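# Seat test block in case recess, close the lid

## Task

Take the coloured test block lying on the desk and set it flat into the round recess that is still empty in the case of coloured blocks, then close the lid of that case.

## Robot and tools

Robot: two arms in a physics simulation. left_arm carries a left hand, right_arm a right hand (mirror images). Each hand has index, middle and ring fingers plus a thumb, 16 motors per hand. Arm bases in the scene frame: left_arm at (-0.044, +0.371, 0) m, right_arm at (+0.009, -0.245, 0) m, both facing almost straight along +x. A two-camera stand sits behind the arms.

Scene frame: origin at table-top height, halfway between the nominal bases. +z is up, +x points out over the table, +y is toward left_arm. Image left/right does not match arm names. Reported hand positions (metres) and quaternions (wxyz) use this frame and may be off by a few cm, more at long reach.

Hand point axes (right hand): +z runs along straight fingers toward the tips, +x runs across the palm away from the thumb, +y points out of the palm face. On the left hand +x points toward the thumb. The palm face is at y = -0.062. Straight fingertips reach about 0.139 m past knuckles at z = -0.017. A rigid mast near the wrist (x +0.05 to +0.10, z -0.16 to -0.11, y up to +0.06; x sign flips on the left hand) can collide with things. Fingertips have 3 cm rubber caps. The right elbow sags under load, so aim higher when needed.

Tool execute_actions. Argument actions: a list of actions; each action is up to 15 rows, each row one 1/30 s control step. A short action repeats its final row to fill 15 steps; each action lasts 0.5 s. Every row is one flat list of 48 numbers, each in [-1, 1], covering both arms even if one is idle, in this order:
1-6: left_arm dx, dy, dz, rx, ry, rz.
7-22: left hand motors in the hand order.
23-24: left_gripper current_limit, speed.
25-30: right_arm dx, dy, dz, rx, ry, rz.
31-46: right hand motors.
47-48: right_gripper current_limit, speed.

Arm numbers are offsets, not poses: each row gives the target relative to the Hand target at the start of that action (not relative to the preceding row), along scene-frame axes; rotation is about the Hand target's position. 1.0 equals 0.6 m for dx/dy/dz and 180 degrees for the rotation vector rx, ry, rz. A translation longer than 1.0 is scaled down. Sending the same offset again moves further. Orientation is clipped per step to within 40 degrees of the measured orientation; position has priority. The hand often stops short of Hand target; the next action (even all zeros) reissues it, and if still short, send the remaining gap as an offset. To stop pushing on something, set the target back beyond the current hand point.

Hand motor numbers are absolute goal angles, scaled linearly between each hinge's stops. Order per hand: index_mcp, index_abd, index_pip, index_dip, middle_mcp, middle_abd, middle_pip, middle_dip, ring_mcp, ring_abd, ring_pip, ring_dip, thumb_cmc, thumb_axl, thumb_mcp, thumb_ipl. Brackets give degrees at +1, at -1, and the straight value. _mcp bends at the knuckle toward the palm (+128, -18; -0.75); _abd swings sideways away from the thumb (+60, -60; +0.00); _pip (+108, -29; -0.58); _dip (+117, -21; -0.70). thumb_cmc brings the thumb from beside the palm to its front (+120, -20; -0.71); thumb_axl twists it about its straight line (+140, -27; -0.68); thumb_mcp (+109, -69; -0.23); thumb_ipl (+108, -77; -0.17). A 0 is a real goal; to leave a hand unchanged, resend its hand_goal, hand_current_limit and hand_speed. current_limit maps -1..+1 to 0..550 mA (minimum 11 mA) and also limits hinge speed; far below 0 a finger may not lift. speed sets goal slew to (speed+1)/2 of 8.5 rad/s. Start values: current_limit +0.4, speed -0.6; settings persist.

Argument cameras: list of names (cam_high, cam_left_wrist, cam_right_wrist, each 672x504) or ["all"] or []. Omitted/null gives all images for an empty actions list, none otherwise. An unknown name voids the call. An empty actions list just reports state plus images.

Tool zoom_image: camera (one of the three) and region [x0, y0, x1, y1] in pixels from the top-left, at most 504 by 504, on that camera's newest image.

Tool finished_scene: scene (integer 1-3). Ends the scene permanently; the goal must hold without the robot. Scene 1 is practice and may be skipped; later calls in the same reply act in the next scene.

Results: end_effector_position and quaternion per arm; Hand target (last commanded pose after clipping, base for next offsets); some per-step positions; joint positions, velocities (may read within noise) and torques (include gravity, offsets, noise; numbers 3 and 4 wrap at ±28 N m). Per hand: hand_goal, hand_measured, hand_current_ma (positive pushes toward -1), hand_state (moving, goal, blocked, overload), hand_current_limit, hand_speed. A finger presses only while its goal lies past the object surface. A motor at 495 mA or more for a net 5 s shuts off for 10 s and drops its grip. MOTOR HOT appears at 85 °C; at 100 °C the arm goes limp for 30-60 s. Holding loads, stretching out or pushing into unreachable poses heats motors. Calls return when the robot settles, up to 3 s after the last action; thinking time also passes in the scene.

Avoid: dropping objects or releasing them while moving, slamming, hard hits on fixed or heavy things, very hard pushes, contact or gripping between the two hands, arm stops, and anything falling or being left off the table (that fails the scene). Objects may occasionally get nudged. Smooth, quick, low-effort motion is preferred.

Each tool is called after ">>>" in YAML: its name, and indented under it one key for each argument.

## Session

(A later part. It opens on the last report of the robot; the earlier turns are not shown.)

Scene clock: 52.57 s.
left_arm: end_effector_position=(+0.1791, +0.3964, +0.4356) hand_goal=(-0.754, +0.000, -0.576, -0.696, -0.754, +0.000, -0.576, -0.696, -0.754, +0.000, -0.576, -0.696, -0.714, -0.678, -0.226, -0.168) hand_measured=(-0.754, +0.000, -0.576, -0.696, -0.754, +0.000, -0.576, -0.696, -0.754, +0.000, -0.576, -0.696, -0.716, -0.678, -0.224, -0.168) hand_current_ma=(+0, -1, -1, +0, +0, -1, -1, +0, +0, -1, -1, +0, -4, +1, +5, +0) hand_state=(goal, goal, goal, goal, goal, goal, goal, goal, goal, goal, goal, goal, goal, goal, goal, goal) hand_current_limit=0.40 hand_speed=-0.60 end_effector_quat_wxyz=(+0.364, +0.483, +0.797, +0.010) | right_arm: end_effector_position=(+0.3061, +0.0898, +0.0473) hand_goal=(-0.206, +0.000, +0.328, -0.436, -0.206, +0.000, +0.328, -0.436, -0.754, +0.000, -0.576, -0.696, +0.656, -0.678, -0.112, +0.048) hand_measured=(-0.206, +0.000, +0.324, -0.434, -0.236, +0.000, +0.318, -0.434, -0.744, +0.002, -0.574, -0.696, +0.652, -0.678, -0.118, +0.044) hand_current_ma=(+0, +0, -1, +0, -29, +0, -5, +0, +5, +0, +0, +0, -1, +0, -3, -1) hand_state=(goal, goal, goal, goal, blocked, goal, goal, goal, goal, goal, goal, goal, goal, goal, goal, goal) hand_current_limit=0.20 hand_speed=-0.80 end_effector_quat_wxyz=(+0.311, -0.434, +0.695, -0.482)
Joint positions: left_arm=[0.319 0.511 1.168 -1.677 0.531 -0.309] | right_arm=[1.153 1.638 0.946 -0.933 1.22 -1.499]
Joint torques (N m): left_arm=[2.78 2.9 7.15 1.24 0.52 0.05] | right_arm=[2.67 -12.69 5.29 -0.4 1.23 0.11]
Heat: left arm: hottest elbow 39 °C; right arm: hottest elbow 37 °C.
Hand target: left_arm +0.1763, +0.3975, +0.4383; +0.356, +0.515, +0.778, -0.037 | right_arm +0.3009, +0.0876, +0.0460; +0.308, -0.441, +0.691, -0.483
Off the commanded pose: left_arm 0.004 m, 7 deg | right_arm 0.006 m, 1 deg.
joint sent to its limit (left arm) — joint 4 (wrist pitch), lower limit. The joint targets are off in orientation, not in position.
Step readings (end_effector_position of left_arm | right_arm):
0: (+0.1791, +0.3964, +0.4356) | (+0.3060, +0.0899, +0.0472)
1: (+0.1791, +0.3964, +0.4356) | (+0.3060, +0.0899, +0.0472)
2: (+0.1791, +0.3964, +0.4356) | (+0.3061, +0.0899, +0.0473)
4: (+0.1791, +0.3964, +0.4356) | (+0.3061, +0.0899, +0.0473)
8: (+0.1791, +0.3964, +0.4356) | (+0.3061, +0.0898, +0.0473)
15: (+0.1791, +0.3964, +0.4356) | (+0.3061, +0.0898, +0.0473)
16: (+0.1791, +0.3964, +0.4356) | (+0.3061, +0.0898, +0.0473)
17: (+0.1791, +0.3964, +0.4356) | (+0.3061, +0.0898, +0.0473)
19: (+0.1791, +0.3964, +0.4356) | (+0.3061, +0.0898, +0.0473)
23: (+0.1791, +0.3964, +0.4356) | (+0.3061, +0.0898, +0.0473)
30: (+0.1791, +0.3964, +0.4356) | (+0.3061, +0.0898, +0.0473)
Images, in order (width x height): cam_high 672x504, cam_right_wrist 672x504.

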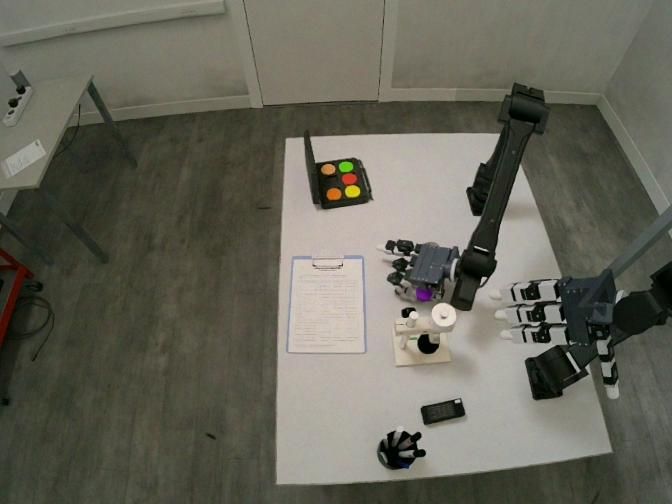

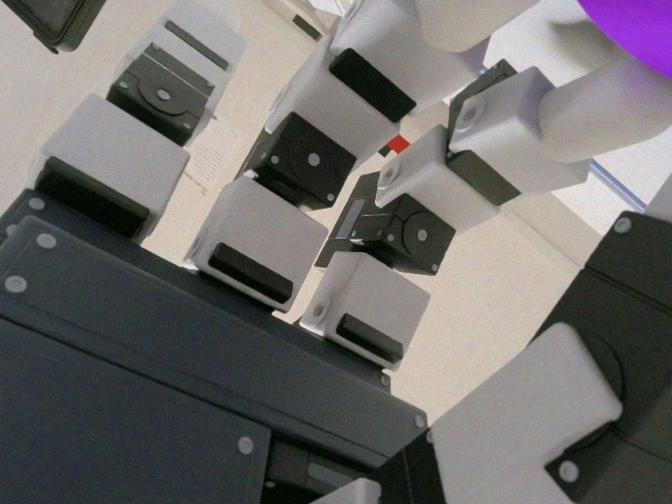

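>>> execute_actions:
  actions:
    - [[0,0,0,0,0,0,-0.754,0,-0.576,-0.696,-0.754,0,-0.576,-0.696,-0.754,0,-0.576,-0.696,-0.714,-0.678,-0.226,-0.168,0.4,-0.6,0,0,0,0,0,0,-0.1,0,0.34,-0.42,-0.1,0,0.34,-0.42,-0.754,0,-0.576,-0.696,0.657,-0.678,0.0,0.1,0.2,-0.8]]
    - [[0,0,0,0,0,0,-0.754,0,-0.576,-0.696,-0.754,0,-0.576,-0.696,-0.754,0,-0.576,-0.696,-0.714,-0.678,-0.226,-0.168,0.4,-0.6,0,0,0,0,0,0,-0.1,0,0.34,-0.42,-0.1,0,0.34,-0.42,-0.754,0,-0.576,-0.696,0.657,-0.678,0.0,0.1,0.2,-0.8]]
  cameras: ["cam_high","cam_right_wrist"]

>>> zoom_image:
  camera: "cam_high"
  region: [390, 250, 470, 320]

>>> zoom_image:
  camera: "cam_right_wrist"
  region: [400, 0, 672, 200]

Scene clock: 54.07 s.
left_arm: end_effector_position=(+0.1791, +0.3964, +0.4356) hand_goal=(-0.754, +0.000, -0.576, -0.696, -0.754, +0.000, -0.576, -0.696, -0.754, +0.000, -0.576, -0.696, -0.714, -0.678, -0.226, -0.168) hand_measured=(-0.754, +0.000, -0.576, -0.696, -0.754, +0.000, -0.576, -0.696, -0.754, +0.000, -0.576, -0.696, -0.716, -0.678, -0.224, -0.168) hand_current_ma=(+0, -1, -1, +0, +0, -1, -1, +0, +0, -1, -1, +0, -4, +1, +5, +0) hand_state=(goal, goal, goal, goal, goal, goal, goal, goal, goal, goal, goal, goal, goal, goal, goal, goal) hand_current_limit=0.40 hand_speed=-0.60 end_effector_quat_wxyz=(+0.364, +0.483, +0.797, +0.010) | right_arm: end_effector_position=(+0.3061, +0.0898, +0.0473) hand_goal=(-0.100, +0.000, +0.340, -0.420, -0.100, +0.000, +0.340, -0.420, -0.754, +0.000, -0.576, -0.696, +0.656, -0.678, +0.000, +0.100) hand_measured=(-0.136, -0.002, +0.332, -0.424, -0.212, +0.008, +0.314, -0.432, -0.744, +0.002, -0.574, -0.696, +0.638, -0.680, -0.116, +0.058) hand_current_ma=(-43, +0, -3, -1, -277, +2, -22, -5, +5, +0, +0, +0, -13, -1, -330, -82) hand_state=(blocked, goal, goal, goal, blocked, goal, blocked, goal, goal, goal, goal, goal, goal, goal, blocked, blocked) hand_current_limit=0.20 hand_speed=-0.80 end_effector_quat_wxyz=(+0.311, -0.434, +0.695, -0.482)
Joint positions: left_arm=[0.319 0.511 1.168 -1.677 0.531 -0.309] | right_arm=[1.153 1.638 0.946 -0.933 1.22 -1.499]
Joint torques (N m): left_arm=[2.84 3.02 7.2 1.26 0.53 0.04] | right_arm=[2.26 -12.98 5.44 -0.51 1.23 0.13]
Heat: left arm: hottest elbow 39 °C; right arm: hottest elbow 37 °C.
Hand target: left_arm +0.1763, +0.3975, +0.4383; +0.356, +0.515, +0.778, -0.037 | right_arm +0.3009, +0.0876, +0.0460; +0.308, -0.440, +0.691, -0.483
Off the commanded pose: left_arm 0.004 m, 7 deg | right_arm 0.006 m, 1 deg.
joint sent to its limit (left arm) — joint 4 (wrist pitch), lower limit. The joint targets are off in orientation, not in position.
Step readings (end_effector_position of left_arm | right_arm):
0: (+0.1791, +0.3964, +0.4356) | (+0.3061, +0.0898, +0.0473)
1: (+0.1791, +0.3964, +0.4356) | (+0.3061, +0.0898, +0.0473)
2: (+0.1791, +0.3964, +0.4356) | (+0.3062, +0.0898, +0.0474)
4: (+0.1791, +0.3964, +0.4356) | (+0.3061, +0.0898, +0.0473)
8: (+0.1791, +0.3964, +0.4356) | (+0.3061, +0.0898, +0.0473)
15: (+0.1791, +0.3964, +0.4356) | (+0.3061, +0.0898, +0.0473)
16: (+0.1791, +0.3964, +0.4356) | (+0.3061, +0.0898, +0.0473)
17: (+0.1791, +0.3964, +0.4356) | (+0.3061, +0.0898, +0.0473)
19: (+0.1791, +0.3964, +0.4356) | (+0.3061, +0.0898, +0.0473)
23: (+0.1791, +0.3964, +0.4356) | (+0.3061, +0.0898, +0.0473)
30: (+0.1791, +0.3964, +0.4356) | (+0.3061, +0.0898, +0.0473)
Images, in order (width x height): cam_high 672x504, cam_right_wrist 672x504.

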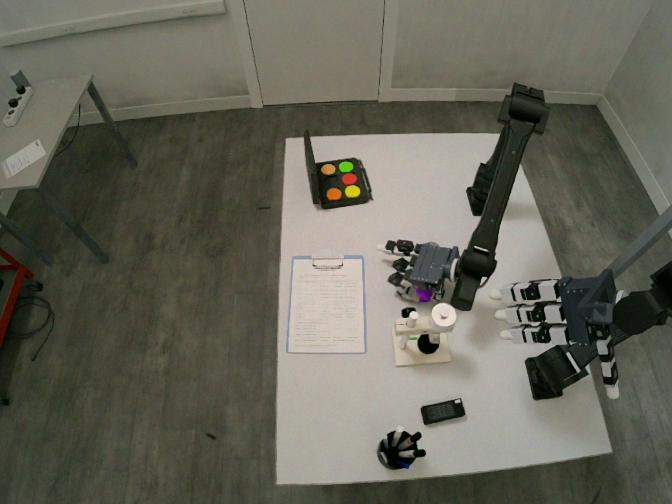

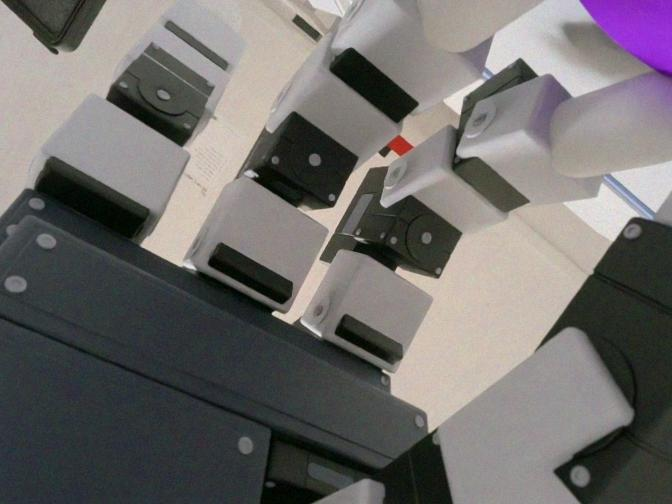

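Scaled by 6.300.

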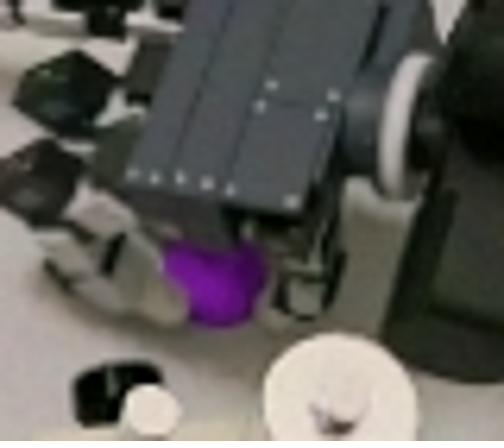

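Scaled by 1.853.

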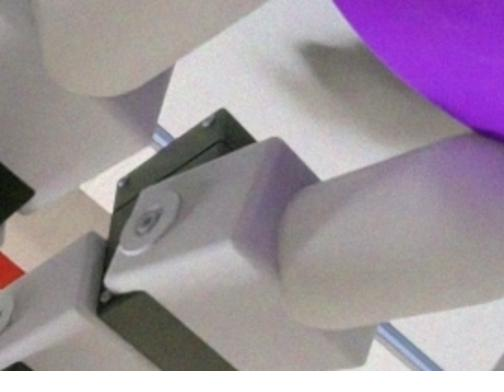

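>>> execute_actions:
  actions:
    - [[0,0,0,0,0,0,-0.754,0,-0.576,-0.696,-0.754,0,-0.576,-0.696,-0.754,0,-0.576,-0.696,-0.714,-0.678,-0.226,-0.168,0.4,-0.6,0,0,0.02,0,0,0,-0.08,0,0.34,-0.42,-0.1,0,0.34,-0.42,-0.754,0,-0.576,-0.696,0.657,-0.678,0.0,0.1,0.2,-0.8]]
    - [[0,0,0,0,0,0,-0.754,0,-0.576,-0.696,-0.754,0,-0.576,-0.696,-0.754,0,-0.576,-0.696,-0.714,-0.678,-0.226,-0.168,0.4,-0.6,0,0,0.03,0,0,0,-0.08,0,0.34,-0.42,-0.1,0,0.34,-0.42,-0.754,0,-0.576,-0.696,0.657,-0.678,0.0,0.1,0.2,-0.8]]
  cameras: ["cam_high","cam_right_wrist"]

>>> zoom_image:
  camera: "cam_high"
  region: [390, 250, 470, 320]

>>> zoom_image:
  camera: "cam_right_wrist"
  region: [400, 0, 672, 200]

Scene clock: 55.63 s.
left_arm: end_effector_position=(+0.1791, +0.3964, +0.4356) hand_goal=(-0.754, +0.000, -0.576, -0.696, -0.754, +0.000, -0.576, -0.696, -0.754, +0.000, -0.576, -0.696, -0.714, -0.678, -0.226, -0.168) hand_measured=(-0.754, +0.000, -0.576, -0.696, -0.754, +0.000, -0.576, -0.696, -0.754, +0.000, -0.576, -0.696, -0.716, -0.678, -0.224, -0.168) hand_current_ma=(+0, -1, -1, +0, +0, -1, -1, +0, +0, -1, -1, +0, -4, +1, +5, +0) hand_state=(goal, goal, goal, goal, goal, goal, goal, goal, goal, goal, goal, goal, goal, goal, goal, goal) hand_current_limit=0.40 hand_speed=-0.60 end_effector_quat_wxyz=(+0.364, +0.483, +0.797, +0.010) | right_arm: end_effector_position=(+0.2997, +0.0760, +0.0591) hand_goal=(-0.080, +0.000, +0.340, -0.420, -0.100, +0.000, +0.340, -0.420, -0.754, +0.000, -0.576, -0.696, +0.656, -0.678, +0.000, +0.100) hand_measured=(-0.080, -0.002, +0.334, -0.424, -0.210, +0.014, +0.306, -0.436, -0.744, +0.002, -0.574, -0.696, +0.606, -0.690, -0.090, +0.058) hand_current_ma=(+0, +0, -1, -1, -270, +7, -35, -9, +5, +0, +0, +0, -65, -9, -272, -82) hand_state=(goal, goal, goal, goal, blocked, goal, blocked, goal, goal, goal, goal, goal, blocked, goal, blocked, blocked) hand_current_limit=0.20 hand_speed=-0.80 end_effector_quat_wxyz=(+0.293, -0.447, +0.687, -0.492)
Joint positions: left_arm=[0.319 0.511 1.168 -1.677 0.531 -0.309] | right_arm=[1.153 1.605 0.946 -1.017 1.218 -1.499]
Joint torques (N m): left_arm=[2.49 2.78 7.27 1.22 0.52 0.05] | right_arm=[2.55 -14.74 7.57 -0.64 1.3 0.11]
Heat: left arm: hottest elbow 39 °C; right arm: hottest elbow 37 °C.
Hand target: left_arm +0.1763, +0.3975, +0.4383; +0.356, +0.515, +0.778, -0.037 | right_arm +0.3009, +0.0876, +0.0759; +0.307, -0.441, +0.691, -0.483
Off the commanded pose: left_arm 0.004 m, 7 deg | right_arm 0.020 m, 2 deg.
joint sent to its limit (left arm) — joint 4 (wrist pitch), lower limit. The joint targets are off in orientation, not in position.
Step readings (end_effector_position of left_arm | right_arm):
0: (+0.1791, +0.3964, +0.4356) | (+0.3061, +0.0898, +0.0473)
1: (+0.1791, +0.3964, +0.4356) | (+0.3061, +0.0898, +0.0473)
2: (+0.1791, +0.3964, +0.4356) | (+0.3059, +0.0892, +0.0473)
4: (+0.1791, +0.3964, +0.4356) | (+0.3051, +0.0876, +0.0471)
8: (+0.1791, +0.3964, +0.4356) | (+0.3041, +0.0853, +0.0470)
15: (+0.1791, +0.3964, +0.4356) | (+0.3035, +0.0841, +0.0472)
16: (+0.1791, +0.3964, +0.4356) | (+0.3035, +0.0840, +0.0472)
17: (+0.1791, +0.3964, +0.4356) | (+0.3032, +0.0833, +0.0474)
19: (+0.1791, +0.3964, +0.4356) | (+0.3020, +0.0811, +0.0494)
23: (+0.1791, +0.3964, +0.4356) | (+0.3006, +0.0781, +0.0556)
30: (+0.1791, +0.3964, +0.4356) | (+0.2998, +0.0764, +0.0591)
Images, in order (width x height): cam_high 672x504, cam_right_wrist 672x504.

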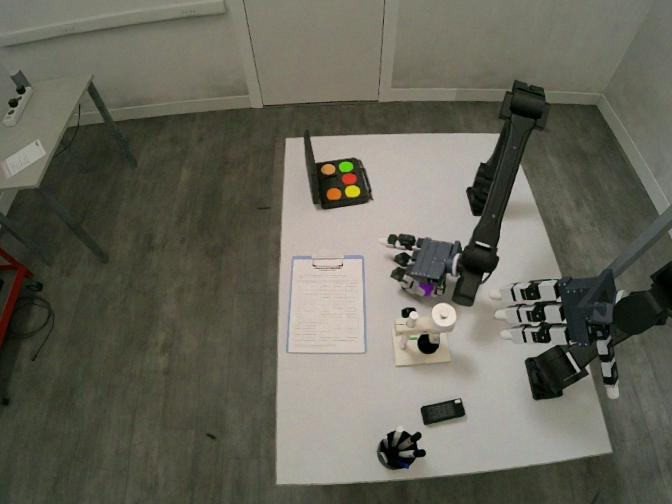

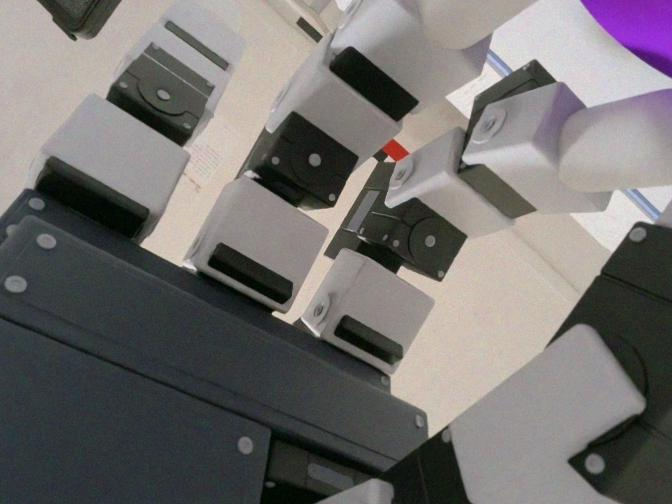

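Scaled by 6.300.

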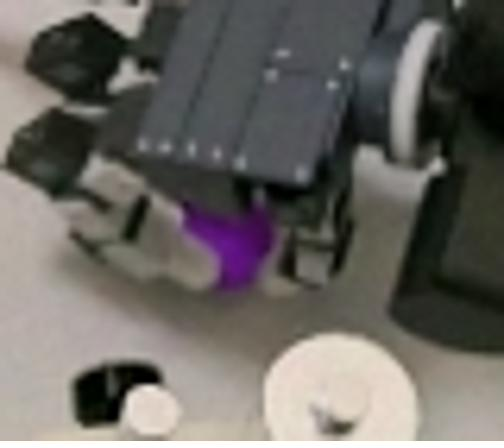

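Scaled by 1.853.

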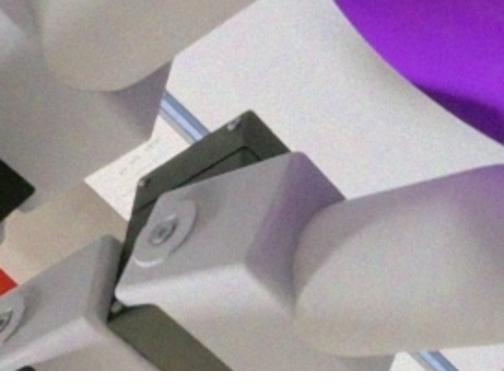

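>>> execute_actions:
  actions:
    - [[0,0,0,0,0,0,-0.754,0,-0.576,-0.696,-0.754,0,-0.576,-0.696,-0.754,0,-0.576,-0.696,-0.714,-0.678,-0.226,-0.168,0.4,-0.6,0,0,0.05,0,0,0,0.0,0,0.34,-0.42,-0.1,0,0.34,-0.42,-0.754,0,-0.576,-0.696,0.657,-0.678,0.0,0.1,0.2,-0.8]]
    - [[0,0,0,0,0,0,-0.754,0,-0.576,-0.696,-0.754,0,-0.576,-0.696,-0.754,0,-0.576,-0.696,-0.714,-0.678,-0.226,-0.168,0.4,-0.6,0,0,0.03,0,0,0,0.0,0,0.34,-0.42,-0.1,0,0.34,-0.42,-0.754,0,-0.576,-0.696,0.657,-0.678,0.0,0.1,0.2,-0.8]]
  cameras: ["cam_high","cam_right_wrist"]

>>> zoom_image:
  camera: "cam_high"
  region: [390, 240, 470, 310]

>>> zoom_image:
  camera: "cam_right_wrist"
  region: [400, 0, 672, 200]

Scene clock: 57.53 s.
left_arm: end_effector_position=(+0.1791, +0.3964, +0.4356) hand_goal=(-0.754, +0.000, -0.576, -0.696, -0.754, +0.000, -0.576, -0.696, -0.754, +0.000, -0.576, -0.696, -0.714, -0.678, -0.226, -0.168) hand_measured=(-0.754, +0.000, -0.576, -0.696, -0.754, +0.000, -0.576, -0.696, -0.754, +0.000, -0.576, -0.696, -0.716, -0.678, -0.224, -0.168) hand_current_ma=(+0, -1, -1, +0, +0, -1, -1, +0, +0, -1, -1, +0, -4, +1, +5, +0) hand_state=(goal, goal, goal, goal, goal, goal, goal, goal, goal, goal, goal, goal, goal, goal, goal, goal) hand_current_limit=0.40 hand_speed=-0.60 end_effector_quat_wxyz=(+0.364, +0.483, +0.797, +0.010) | right_arm: end_effector_position=(+0.2943, +0.0642, +0.0966) hand_goal=(+0.000, +0.000, +0.340, -0.420, -0.100, +0.000, +0.340, -0.420, -0.754, +0.000, -0.576, -0.696, +0.656, -0.678, +0.000, +0.100) hand_measured=(-0.002, -0.002, +0.334, -0.424, -0.210, +0.016, +0.306, -0.436, -0.744, +0.002, -0.574, -0.696, +0.606, -0.692, -0.090, +0.058) hand_current_ma=(+0, +0, -1, -1, -270, +7, -35, -9, +5, +0, +0, +0, -67, -9, -269, -82) hand_state=(goal, goal, goal, goal, blocked, goal, blocked, goal, goal, goal, goal, goal, blocked, goal, blocked, blocked) hand_current_limit=0.20 hand_speed=-0.80 end_effector_quat_wxyz=(+0.282, -0.454, +0.682, -0.499)
Joint positions: left_arm=[0.319 0.511 1.168 -1.677 0.531 -0.309] | right_arm=[1.153 1.528 0.974 -1.15 1.217 -1.502]
Joint torques (N m): left_arm=[2.67 2.9 7.31 1.22 0.53 0.03] | right_arm=[2.2 -13.33 10.52 -0.51 1.23 0.08]
Heat: left arm: hottest elbow 39 °C; right arm: hottest elbow 37 °C.
Hand target: left_arm +0.1763, +0.3975, +0.4383; +0.356, +0.515, +0.778, -0.037 | right_arm +0.3009, +0.0875, +0.1239; +0.307, -0.441, +0.691, -0.483
Off the commanded pose: left_arm 0.004 m, 7 deg | right_arm 0.037 m, 4 deg.
joint sent to its limit (left arm) — joint 4 (wrist pitch), lower limit. The joint targets are off in orientation, not in position.
Step readings (end_effector_position of left_arm | right_arm):
0: (+0.1791, +0.3964, +0.4356) | (+0.2996, +0.0759, +0.0591)
1: (+0.1791, +0.3964, +0.4356) | (+0.2996, +0.0758, +0.0591)
2: (+0.1791, +0.3964, +0.4356) | (+0.2991, +0.0747, +0.0594)
4: (+0.1791, +0.3964, +0.4356) | (+0.2976, +0.0716, +0.0621)
8: (+0.1791, +0.3964, +0.4356) | (+0.2955, +0.0669, +0.0731)
15: (+0.1791, +0.3964, +0.4356) | (+0.2941, +0.0638, +0.0798)
16: (+0.1791, +0.3964, +0.4356) | (+0.2939, +0.0635, +0.0798)
17: (+0.1791, +0.3964, +0.4356) | (+0.2937, +0.0629, +0.0801)
19: (+0.1791, +0.3964, +0.4356) | (+0.2932, +0.0618, +0.0817)
23: (+0.1791, +0.3964, +0.4356) | (+0.2936, +0.0627, +0.0892)
30: (+0.1791, +0.3964, +0.4356) | (+0.2946, +0.0650, +0.0966)
Images, in order (width x height): cam_high 672x504, cam_right_wrist 672x504.

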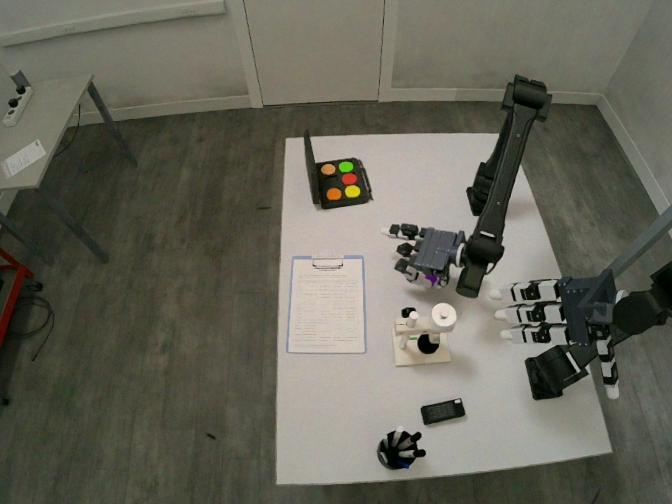

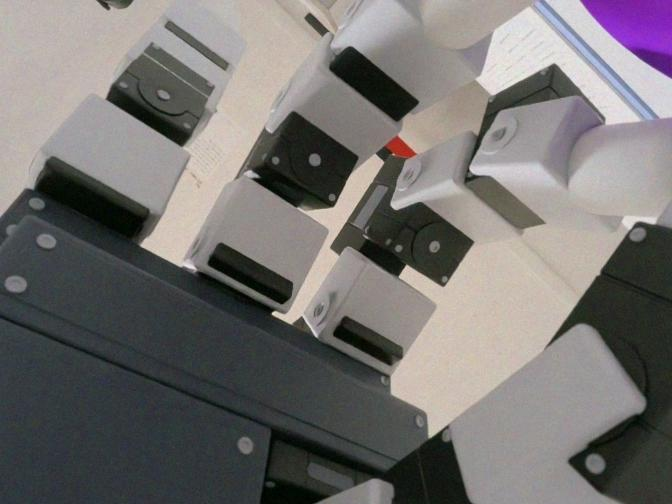

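Scaled by 6.300.

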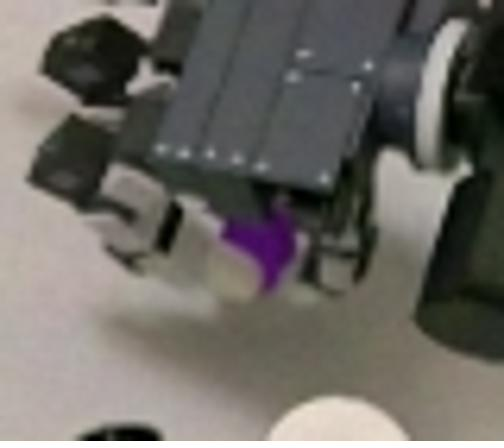

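Scaled by 1.853.

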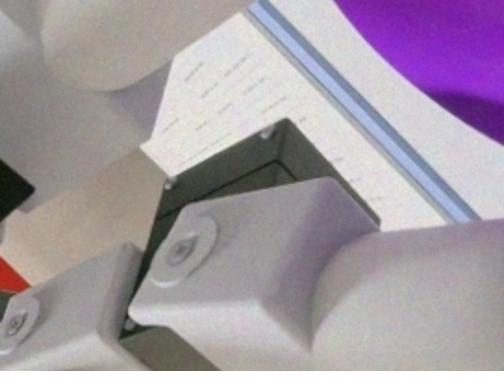

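>>> execute_actions:
  actions:
    - [[0,0,0,0,0,0,-0.754,0,-0.576,-0.696,-0.754,0,-0.576,-0.696,-0.754,0,-0.576,-0.696,-0.714,-0.678,-0.226,-0.168,0.4,-0.6,0.02,-0.05,0.04,0,0,-0.02,0.0,0,0.34,-0.42,-0.1,0,0.34,-0.42,-0.754,0,-0.576,-0.696,0.657,-0.678,0.0,0.1,0.2,-0.8]]
    - [[0,0,0,0,0,0,-0.754,0,-0.576,-0.696,-0.754,0,-0.576,-0.696,-0.754,0,-0.576,-0.696,-0.714,-0.678,-0.226,-0.168,0.4,-0.6,0.05,-0.09,0.04,0,0,-0.044,0.0,0,0.34,-0.42,-0.1,0,0.34,-0.42,-0.754,0,-0.576,-0.696,0.657,-0.678,0.0,0.1,0.2,-0.8]]
    - [[0,0,0,0,0,0,-0.754,0,-0.576,-0.696,-0.754,0,-0.576,-0.696,-0.754,0,-0.576,-0.696,-0.714,-0.678,-0.226,-0.168,0.4,-0.6,0.05,-0.09,0.04,0,0,-0.044,0.0,0,0.34,-0.42,-0.1,0,0.34,-0.42,-0.754,0,-0.576,-0.696,0.657,-0.678,0.0,0.1,0.2,-0.8]]
  cameras: ["cam_high","cam_right_wrist"]

>>> zoom_image:
  camera: "cam_high"
  region: [380, 200, 480, 290]

Scene clock: 60.80 s.
left_arm: end_effector_position=(+0.1791, +0.3964, +0.4356) hand_goal=(-0.754, +0.000, -0.576, -0.696, -0.754, +0.000, -0.576, -0.696, -0.754, +0.000, -0.576, -0.696, -0.714, -0.678, -0.226, -0.168) hand_measured=(-0.754, +0.000, -0.576, -0.696, -0.754, +0.000, -0.576, -0.696, -0.754, +0.000, -0.576, -0.696, -0.716, -0.678, -0.224, -0.168) hand_current_ma=(+0, -1, -1, +0, +0, -1, -1, +0, +0, -1, -1, +0, -4, +1, +5, +0) hand_state=(goal, goal, goal, goal, goal, goal, goal, goal, goal, goal, goal, goal, goal, goal, goal, goal) hand_current_limit=0.40 hand_speed=-0.60 end_effector_quat_wxyz=(+0.364, +0.483, +0.797, +0.010) | right_arm: end_effector_position=(+0.3602, -0.0664, +0.1671) hand_goal=(+0.000, +0.000, +0.340, -0.420, -0.100, +0.000, +0.340, -0.420, -0.754, +0.000, -0.576, -0.696, +0.656, -0.678, +0.000, +0.100) hand_measured=(+0.002, -0.002, +0.336, -0.424, -0.210, +0.016, +0.304, -0.436, -0.744, +0.002, -0.574, -0.696, +0.604, -0.692, -0.088, +0.058) hand_current_ma=(+0, +0, -1, -1, -270, +7, -36, -9, +5, +0, +0, +0, -71, -10, -260, -82) hand_state=(goal, goal, goal, goal, blocked, goal, blocked, goal, goal, goal, goal, goal, blocked, goal, blocked, blocked) hand_current_limit=0.20 hand_speed=-0.80 end_effector_quat_wxyz=(+0.196, -0.332, +0.749, -0.540)
Joint positions: left_arm=[0.319 0.511 1.168 -1.677 0.531 -0.309] | right_arm=[0.822 1.372 1.012 -1.359 1.219 -1.481]
Joint torques (N m): left_arm=[2.49 3.08 7.15 1.28 0.53 0.04] | right_arm=[2.02 -11.05 11.67 -0.39 1.21 0.02]
Heat: left arm: hottest elbow 39 °C; right arm: hottest elbow 37 °C.
Hand target: left_arm +0.1763, +0.3975, +0.4383; +0.356, +0.515, +0.778, -0.037 | right_arm +0.3729, -0.0505, +0.1959; +0.221, -0.318, +0.756, -0.528
Off the commanded pose: left_arm 0.004 m, 7 deg | right_arm 0.035 m, 4 deg.
joint sent to its limit (left arm) — joint 4 (wrist pitch), lower limit. The joint targets are off in orientation, not in position.
Step readings (end_effector_position of left_arm | right_arm):
0: (+0.1791, +0.3964, +0.4356) | (+0.2943, +0.0642, +0.0966)
1: (+0.1791, +0.3964, +0.4356) | (+0.2942, +0.0641, +0.0966)
2: (+0.1791, +0.3964, +0.4356) | (+0.2939, +0.0631, +0.0971)
4: (+0.1791, +0.3964, +0.4356) | (+0.2939, +0.0578, +0.1001)
8: (+0.1791, +0.3964, +0.4356) | (+0.2985, +0.0459, +0.1130)
15: (+0.1791, +0.3964, +0.4356) | (+0.3017, +0.0382, +0.1211)
16: (+0.1791, +0.3964, +0.4356) | (+0.3016, +0.0377, +0.1211)
17: (+0.1791, +0.3964, +0.4356) | (+0.3026, +0.0353, +0.1214)
19: (+0.1791, +0.3964, +0.4356) | (+0.3066, +0.0254, +0.1236)
23: (+0.1791, +0.3964, +0.4356) | (+0.3231, -0.0043, +0.1348)
30: (+0.1791, +0.3964, +0.4356) | (+0.3312, -0.0165, +0.1437)
31: (+0.1791, +0.3964, +0.4356) | (+0.3315, -0.0163, +0.1441)
32: (+0.1791, +0.3964, +0.4356) | (+0.3323, -0.0180, +0.1448)
34: (+0.1791, +0.3964, +0.4356) | (+0.3359, -0.0267, +0.1473)
38: (+0.1791, +0.3964, +0.4356) | (+0.3511, -0.0559, +0.1574)
45: (+0.1791, +0.3964, +0.4356) | (+0.3602, -0.0666, +0.1668)
Images, in order (width x height): cam_high 672x504, cam_right_wrist 672x504.

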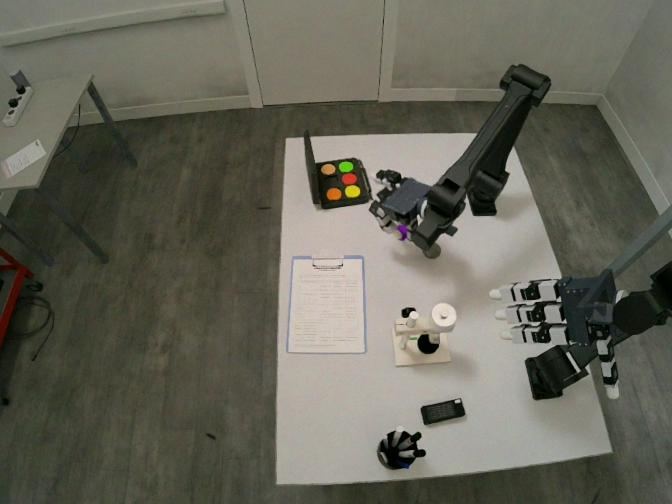

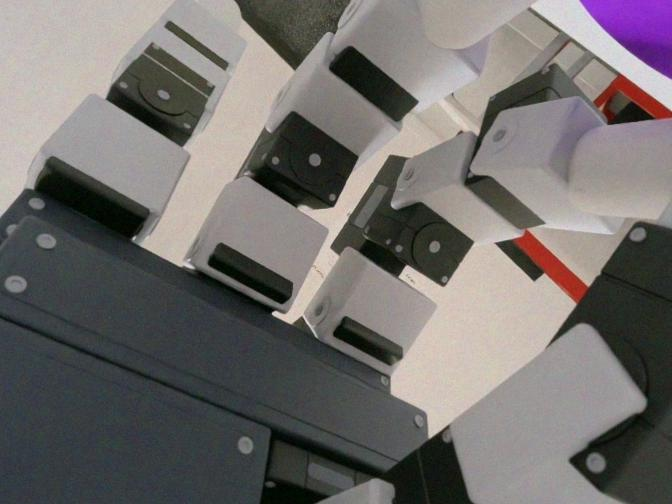

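Scaled by 5.040.

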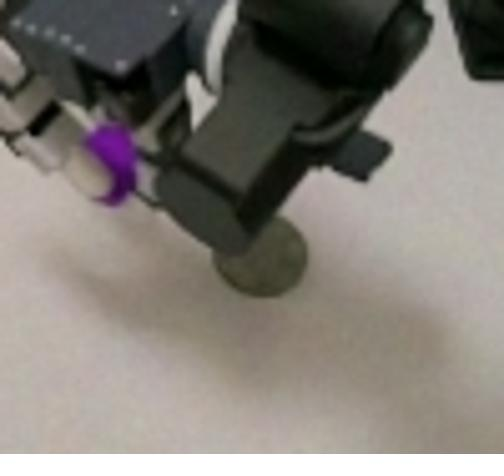

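>>> execute_actions:
  actions:
    - [[0,0,0,0,0,0,-0.754,0,-0.576,-0.696,-0.754,0,-0.576,-0.696,-0.754,0,-0.576,-0.696,-0.714,-0.678,-0.226,-0.168,0.4,-0.6,0.079,-0.125,0.03,0,0,-0.06,0.0,0,0.34,-0.42,-0.1,0,0.34,-0.42,-0.754,0,-0.576,-0.696,0.657,-0.678,0.0,0.1,0.2,-0.8]]
    - [[0,0,0,0,0,0,-0.754,0,-0.576,-0.696,-0.754,0,-0.576,-0.696,-0.754,0,-0.576,-0.696,-0.714,-0.678,-0.226,-0.168,0.4,-0.6,0.079,-0.125,0.03,0,0,-0.06,0.0,0,0.34,-0.42,-0.1,0,0.34,-0.42,-0.754,0,-0.576,-0.696,0.657,-0.678,0.0,0.1,0.2,-0.8]]
    - [[0,0,0,0,0,0,-0.754,0,-0.576,-0.696,-0.754,0,-0.576,-0.696,-0.754,0,-0.576,-0.696,-0.714,-0.678,-0.226,-0.168,0.4,-0.6,0.079,-0.125,0.03,0,0,-0.06,0.0,0,0.34,-0.42,-0.1,0,0.34,-0.42,-0.754,0,-0.576,-0.696,0.657,-0.678,0.0,0.1,0.2,-0.8]]
    - [[0,0,0,0,0,0,-0.754,0,-0.576,-0.696,-0.754,0,-0.576,-0.696,-0.754,0,-0.576,-0.696,-0.714,-0.678,-0.226,-0.168,0.4,-0.6,0.05,-0.10,0.03,0,0,-0.06,0.0,0,0.34,-0.42,-0.1,0,0.34,-0.42,-0.754,0,-0.576,-0.696,0.657,-0.678,0.0,0.1,0.2,-0.8]]
  cameras: ["cam_high","cam_right_wrist"]

>>> zoom_image:
  camera: "cam_high"
  region: [290, 100, 420, 220]

Scene clock: 64.00 s.
left_arm: end_effector_position=(+0.1791, +0.3964, +0.4356) hand_goal=(-0.754, +0.000, -0.576, -0.696, -0.754, +0.000, -0.576, -0.696, -0.754, +0.000, -0.576, -0.696, -0.714, -0.678, -0.226, -0.168) hand_measured=(-0.754, +0.000, -0.576, -0.696, -0.754, +0.000, -0.576, -0.696, -0.754, +0.000, -0.576, -0.696, -0.716, -0.678, -0.224, -0.168) hand_current_ma=(+0, -1, -1, +0, +0, -1, -1, +0, +0, -1, -1, +0, -4, +1, +5, +0) hand_state=(goal, goal, goal, goal, goal, goal, goal, goal, goal, goal, goal, goal, goal, goal, goal, goal) hand_current_limit=0.40 hand_speed=-0.60 end_effector_quat_wxyz=(+0.364, +0.483, +0.797, +0.010) | right_arm: end_effector_position=(+0.5254, -0.3406, +0.2478) hand_goal=(+0.000, +0.000, +0.340, -0.420, -0.100, +0.000, +0.340, -0.420, -0.754, +0.000, -0.576, -0.696, +0.656, -0.678, +0.000, +0.100) hand_measured=(+0.002, -0.002, +0.336, -0.424, -0.210, +0.016, +0.304, -0.436, -0.744, +0.002, -0.574, -0.696, +0.604, -0.692, -0.086, +0.058) hand_current_ma=(+0, +0, -1, -1, -270, +8, -37, -9, +5, +0, +0, +0, -72, -10, -256, -82) hand_state=(goal, goal, goal, goal, blocked, goal, blocked, goal, goal, goal, goal, goal, blocked, goal, blocked, blocked) hand_current_limit=0.20 hand_speed=-0.80 end_effector_quat_wxyz=(-0.006, -0.034, +0.819, -0.572)
Joint positions: left_arm=[0.319 0.511 1.168 -1.677 0.531 -0.309] | right_arm=[0.077 1.663 1.56 -1.59 1.216 -1.493]
Joint torques (N m): left_arm=[2.67 3.02 7.13 1.24 0.53 0.06] | right_arm=[2.37 -13.8 12.41 -0.47 1.26 0.1]
Heat: left arm: hottest elbow 39 °C; right arm: hottest elbow 38 °C.
Hand target: left_arm +0.1763, +0.3975, +0.4383; +0.356, +0.515, +0.778, -0.037 | right_arm +0.5451, -0.3355, +0.2678; +0.011, -0.017, +0.820, -0.572
Off the commanded pose: left_arm 0.004 m, 7 deg | right_arm 0.029 m, 3 deg.
joint sent to its limit (left arm) — joint 4 (wrist pitch), lower limit. The joint targets are off in orientation, not in position.
Step readings (end_effector_position of left_arm | right_arm):
0: (+0.1791, +0.3964, +0.4356) | (+0.3601, -0.0664, +0.1671)
1: (+0.1791, +0.3964, +0.4356) | (+0.3602, -0.0666, +0.1671)
2: (+0.1791, +0.3964, +0.4356) | (+0.3614, -0.0689, +0.1673)
4: (+0.1791, +0.3964, +0.4356) | (+0.3683, -0.0803, +0.1697)
8: (+0.1791, +0.3964, +0.4356) | (+0.3925, -0.1246, +0.1794)
15: (+0.1791, +0.3964, +0.4356) | (+0.4015, -0.1420, +0.1850)
16: (+0.1791, +0.3964, +0.4356) | (+0.4017, -0.1417, +0.1851)
17: (+0.1791, +0.3964, +0.4356) | (+0.4028, -0.1439, +0.1860)
19: (+0.1791, +0.3964, +0.4356) | (+0.4091, -0.1542, +0.1913)
23: (+0.1791, +0.3964, +0.4356) | (+0.4320, -0.1976, +0.2109)
30: (+0.1791, +0.3964, +0.4356) | (+0.4454, -0.2142, +0.2155)
31: (+0.1791, +0.3964, +0.4356) | (+0.4457, -0.2135, +0.2142)
32: (+0.1791, +0.3964, +0.4356) | (+0.4472, -0.2150, +0.2131)
34: (+0.1791, +0.3964, +0.4356) | (+0.4559, -0.2228, +0.2144)
38: (+0.1791, +0.3964, +0.4356) | (+0.4820, -0.2634, +0.2247)
45: (+0.1791, +0.3964, +0.4356) | (+0.4947, -0.2862, +0.2306)
46: (+0.1791, +0.3964, +0.4356) | (+0.4951, -0.2854, +0.2303)
47: (+0.1791, +0.3964, +0.4356) | (+0.4956, -0.2863, +0.2307)
49: (+0.1791, +0.3964, +0.4356) | (+0.5012, -0.2905, +0.2340)
53: (+0.1791, +0.3964, +0.4356) | (+0.5185, -0.3199, +0.2447)
60: (+0.1791, +0.3964, +0.4356) | (+0.5226, -0.3430, +0.2480)
Images, in order (width x height): cam_high 672x504, cam_right_wrist 672x504.

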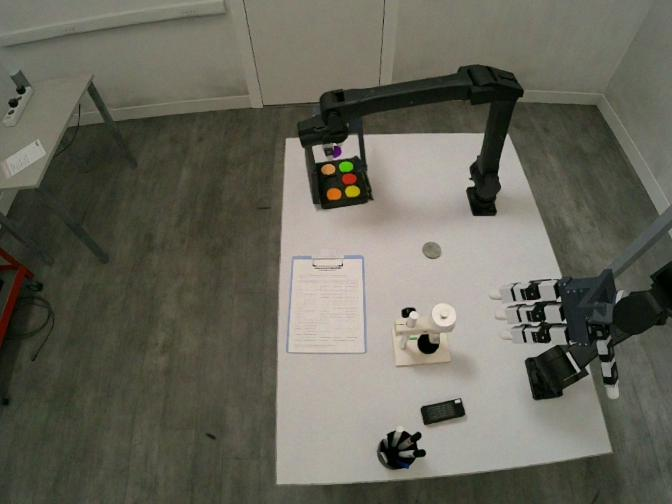

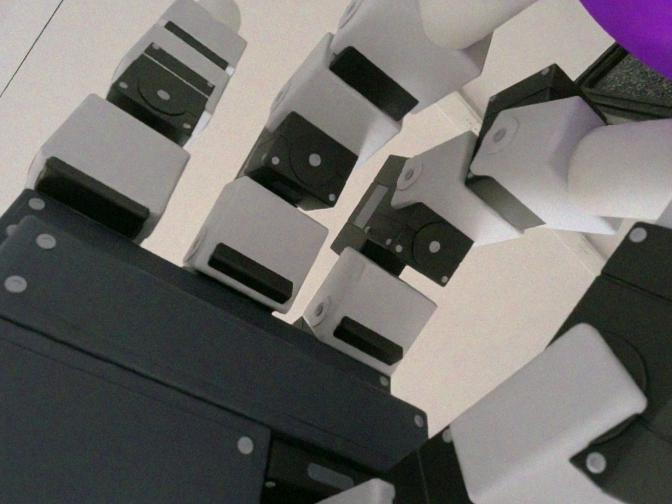

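Scaled by 3.877.

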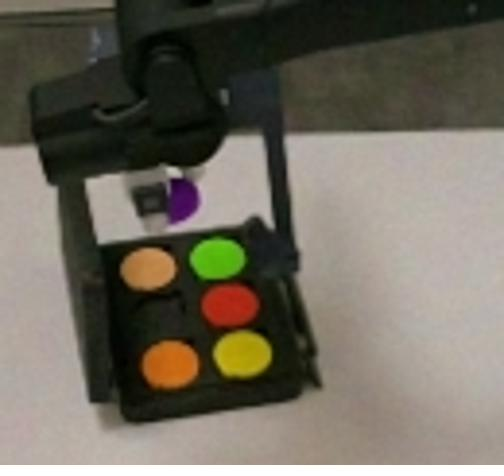

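>>> execute_actions:
  actions:
    - [[0,0,0,0,0,0,-0.754,0,-0.576,-0.696,-0.754,0,-0.576,-0.696,-0.754,0,-0.576,-0.696,-0.714,-0.678,-0.226,-0.168,0.4,-0.6,0.05,-0.022,-0.04,0,0,0,0.0,0,0.34,-0.42,-0.1,0,0.34,-0.42,-0.754,0,-0.576,-0.696,0.657,-0.678,0.0,0.1,0.2,-0.8]]
    - [[0,0,0,0,0,0,-0.754,0,-0.576,-0.696,-0.754,0,-0.576,-0.696,-0.754,0,-0.576,-0.696,-0.714,-0.678,-0.226,-0.168,0.4,-0.6,0,0,-0.08,0,0,0,0.0,0,0.34,-0.42,-0.1,0,0.34,-0.42,-0.754,0,-0.576,-0.696,0.657,-0.678,0.0,0.1,0.2,-0.8]]
  cameras: ["cam_high","cam_right_wrist"]

>>> zoom_image:
  camera: "cam_high"
  region: [290, 100, 420, 220]

Scene clock: 66.30 s.
left_arm: end_effector_position=(+0.1791, +0.3964, +0.4356) hand_goal=(-0.754, +0.000, -0.576, -0.696, -0.754, +0.000, -0.576, -0.696, -0.754, +0.000, -0.576, -0.696, -0.714, -0.678, -0.226, -0.168) hand_measured=(-0.754, +0.000, -0.576, -0.696, -0.754, +0.000, -0.576, -0.696, -0.754, +0.000, -0.576, -0.696, -0.716, -0.678, -0.224, -0.168) hand_current_ma=(+0, -1, -1, +0, +0, -1, -1, +0, +0, -1, -1, +0, -4, +1, +5, +0) hand_state=(goal, goal, goal, goal, goal, goal, goal, goal, goal, goal, goal, goal, goal, goal, goal, goal) hand_current_limit=0.40 hand_speed=-0.60 end_effector_quat_wxyz=(+0.364, +0.483, +0.797, +0.010) | right_arm: end_effector_position=(+0.5746, -0.3445, +0.2061) hand_goal=(+0.000, +0.000, +0.340, -0.420, -0.100, +0.000, +0.340, -0.420, -0.754, +0.000, -0.576, -0.696, +0.656, -0.678, +0.000, +0.100) hand_measured=(+0.002, -0.002, +0.336, -0.424, -0.210, +0.016, +0.304, -0.436, -0.744, +0.002, -0.574, -0.696, +0.604, -0.692, -0.086, +0.058) hand_current_ma=(+0, +0, -1, -1, -270, +8, -37, -9, +5, +0, +0, +0, -73, -10, -256, -82) hand_state=(goal, goal, goal, goal, blocked, goal, blocked, goal, goal, goal, goal, goal, blocked, goal, blocked, blocked) hand_current_limit=0.20 hand_speed=-0.80 end_effector_quat_wxyz=(+0.019, -0.014, +0.820, -0.572)
Joint positions: left_arm=[0.319 0.511 1.168 -1.677 0.531 -0.309] | right_arm=[0.064 1.767 1.584 -1.418 1.219 -1.523]
Joint torques (N m): left_arm=[2.9 2.96 7.25 1.2 0.53 0.06] | right_arm=[1.73 -15.85 7.32 0.62 1.29 -0.01]
Heat: left arm: hottest elbow 39 °C; right arm: hottest elbow 38 °C.
Hand target: left_arm +0.1763, +0.3975, +0.4383; +0.356, +0.515, +0.778, -0.037 | right_arm +0.5752, -0.3487, +0.1960; +0.012, -0.017, +0.820, -0.573
Off the commanded pose: left_arm 0.004 m, 7 deg | right_arm 0.011 m, 1 deg.
joint sent to its limit (left arm) — joint 4 (wrist pitch), lower limit. The joint targets are off in orientation, not in position.
Step readings (end_effector_position of left_arm | right_arm):
0: (+0.1791, +0.3964, +0.4356) | (+0.5255, -0.3406, +0.2478)
1: (+0.1791, +0.3964, +0.4356) | (+0.5256, -0.3406, +0.2479)
2: (+0.1791, +0.3964, +0.4356) | (+0.5264, -0.3405, +0.2475)
4: (+0.1791, +0.3964, +0.4356) | (+0.5330, -0.3408, +0.2461)
8: (+0.1791, +0.3964, +0.4356) | (+0.5494, -0.3419, +0.2349)
15: (+0.1791, +0.3964, +0.4356) | (+0.5539, -0.3454, +0.2184)
16: (+0.1791, +0.3964, +0.4356) | (+0.5540, -0.3456, +0.2183)
17: (+0.1791, +0.3964, +0.4356) | (+0.5556, -0.3455, +0.2184)
19: (+0.1791, +0.3964, +0.4356) | (+0.5621, -0.3451, +0.2180)
23: (+0.1791, +0.3964, +0.4356) | (+0.5720, -0.3445, +0.2151)
30: (+0.1791, +0.3964, +0.4356) | (+0.5739, -0.3446, +0.2067)
Images, in order (width x height): cam_high 672x504, cam_right_wrist 672x504.

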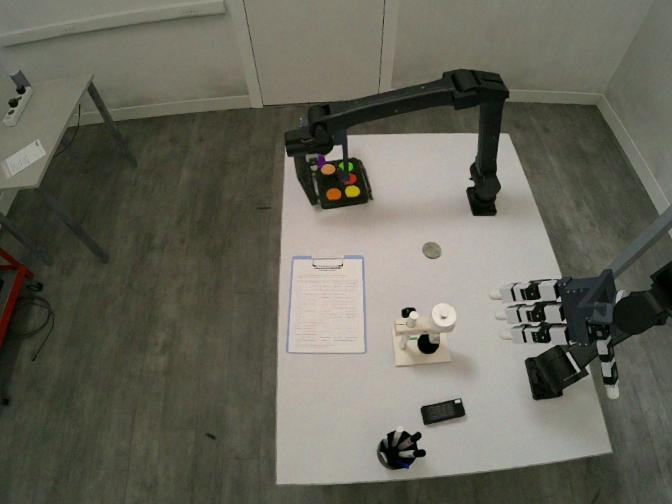

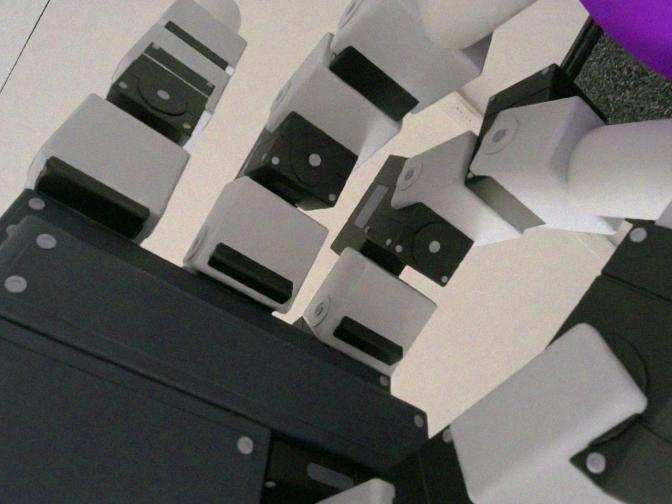

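Scaled by 3.877.

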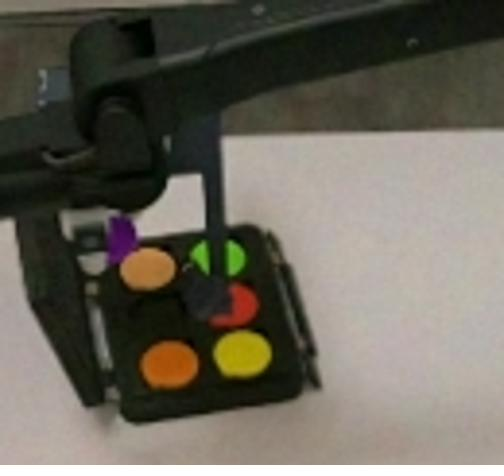

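>>> execute_actions:
  actions:
    - [[0,0,0,0,0,0,-0.754,0,-0.576,-0.696,-0.754,0,-0.576,-0.696,-0.754,0,-0.576,-0.696,-0.714,-0.678,-0.226,-0.168,0.4,-0.6,-0.08,0.0,0.08,0,0,0,0.0,0,0.34,-0.42,-0.1,0,0.34,-0.42,-0.754,0,-0.576,-0.696,0.657,-0.678,0.0,0.1,0.2,-0.8]]
    - [[0,0,0,0,0,0,-0.754,0,-0.576,-0.696,-0.754,0,-0.576,-0.696,-0.754,0,-0.576,-0.696,-0.714,-0.678,-0.226,-0.168,0.4,-0.6,-0.1,0.1,0.0,0,0,0,0.0,0,0.34,-0.42,-0.1,0,0.34,-0.42,-0.754,0,-0.576,-0.696,0.657,-0.678,0.0,0.1,0.2,-0.8]]
  cameras: ["cam_high","cam_right_wrist"]

>>> zoom_image:
  camera: "cam_high"
  region: [290, 100, 420, 220]

Scene clock: 68.50 s.
left_arm: end_effector_position=(+0.1791, +0.3964, +0.4356) hand_goal=(-0.754, +0.000, -0.576, -0.696, -0.754, +0.000, -0.576, -0.696, -0.754, +0.000, -0.576, -0.696, -0.714, -0.678, -0.226, -0.168) hand_measured=(-0.754, +0.000, -0.576, -0.696, -0.754, +0.000, -0.576, -0.696, -0.754, +0.000, -0.576, -0.696, -0.716, -0.678, -0.224, -0.168) hand_current_ma=(+0, -1, -1, +0, +0, -1, -1, +0, +0, -1, -1, +0, -4, +1, +5, +0) hand_state=(goal, goal, goal, goal, goal, goal, goal, goal, goal, goal, goal, goal, goal, goal, goal, goal) hand_current_limit=0.40 hand_speed=-0.60 end_effector_quat_wxyz=(+0.364, +0.483, +0.797, +0.010) | right_arm: end_effector_position=(+0.4740, -0.2857, +0.2355) hand_goal=(+0.000, +0.000, +0.340, -0.420, -0.100, +0.000, +0.340, -0.420, -0.754, +0.000, -0.576, -0.696, +0.656, -0.678, +0.000, +0.100) hand_measured=(+0.002, -0.002, +0.336, -0.424, -0.210, +0.016, +0.304, -0.436, -0.744, +0.000, -0.574, -0.696, +0.602, -0.692, -0.086, +0.058) hand_current_ma=(+0, +0, -1, -1, -270, +8, -37, -9, +5, +0, +0, +0, -78, -11, -248, -82) hand_state=(goal, goal, goal, goal, blocked, goal, blocked, goal, goal, goal, goal, goal, blocked, goal, blocked, blocked) hand_current_limit=0.20 hand_speed=-0.80 end_effector_quat_wxyz=(+0.027, -0.038, +0.825, -0.564)
Joint positions: left_arm=[0.319 0.511 1.168 -1.677 0.531 -0.309] | right_arm=[0.203 1.549 1.387 -1.68 1.185 -1.277]
Joint torques (N m): left_arm=[2.73 2.78 7.16 1.25 0.5 0.04] | right_arm=[1.79 -14.86 7.02 -0.95 1.17 0.15]
Heat: left arm: hottest elbow 39 °C; right arm: hottest elbow 38 °C.
Hand target: left_arm +0.1763, +0.3975, +0.4383; +0.356, +0.515, +0.778, -0.037 | right_arm +0.4672, -0.2888, +0.2440; +0.011, -0.017, +0.820, -0.572
Off the commanded pose: left_arm 0.004 m, 7 deg | right_arm 0.011 m, 3 deg.
joint sent to its limit (left arm) — joint 4 (wrist pitch), lower limit. The joint targets are off in orientation, not in position.
joint sent to its limit (right arm) — joint 4 (wrist pitch), lower limit. The joint targets are off in orientation, not in position.
Step readings (end_effector_position of left_arm | right_arm):
0: (+0.1791, +0.3964, +0.4356) | (+0.5746, -0.3445, +0.2061)
1: (+0.1791, +0.3964, +0.4356) | (+0.5744, -0.3445, +0.2059)
2: (+0.1791, +0.3964, +0.4356) | (+0.5734, -0.3446, +0.2051)
4: (+0.1791, +0.3964, +0.4356) | (+0.5655, -0.3450, +0.2032)
8: (+0.1791, +0.3964, +0.4356) | (+0.5434, -0.3461, +0.2090)
15: (+0.1791, +0.3964, +0.4356) | (+0.5332, -0.3468, +0.2362)
16: (+0.1791, +0.3964, +0.4356) | (+0.5324, -0.3469, +0.2374)
17: (+0.1791, +0.3964, +0.4356) | (+0.5292, -0.3448, +0.2369)
19: (+0.1791, +0.3964, +0.4356) | (+0.5137, -0.3393, +0.2322)
23: (+0.1791, +0.3964, +0.4356) | (+0.4792, -0.3101, +0.2252)
30: (+0.1791, +0.3964, +0.4356) | (+0.4734, -0.2853, +0.2357)
Images, in order (width x height): cam_high 672x504, cam_right_wrist 672x504.

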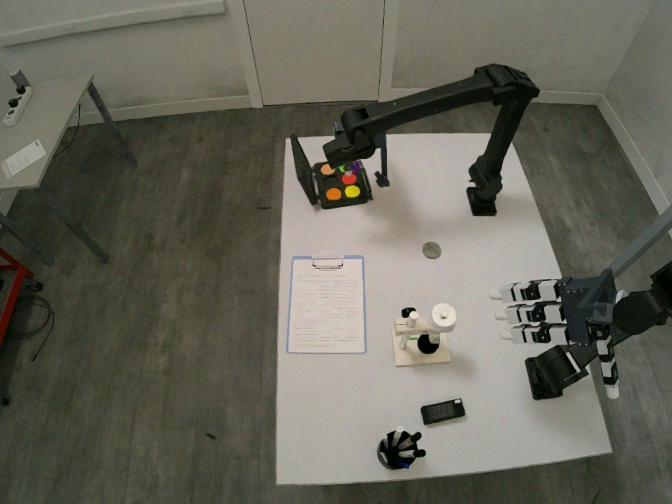

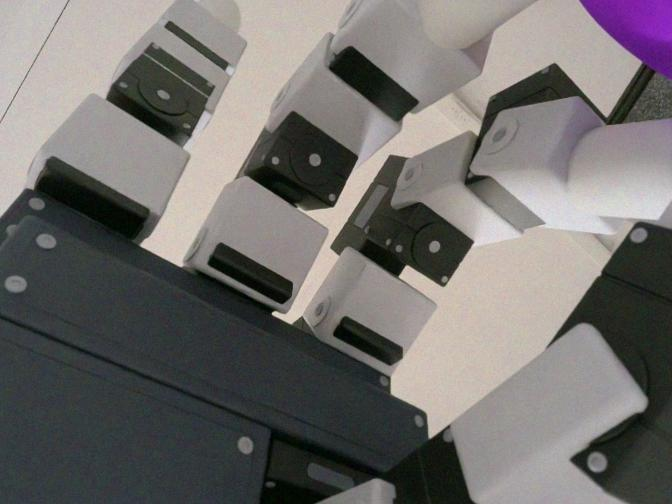

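Scaled by 3.877.

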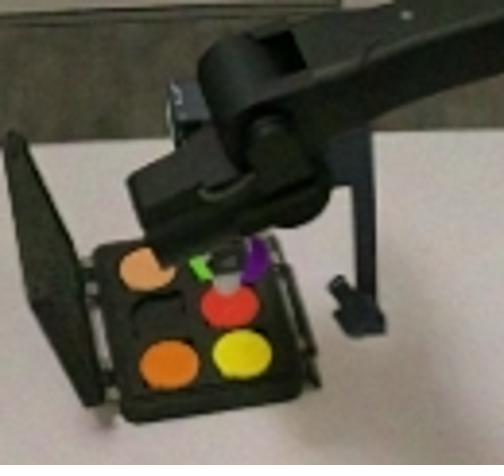

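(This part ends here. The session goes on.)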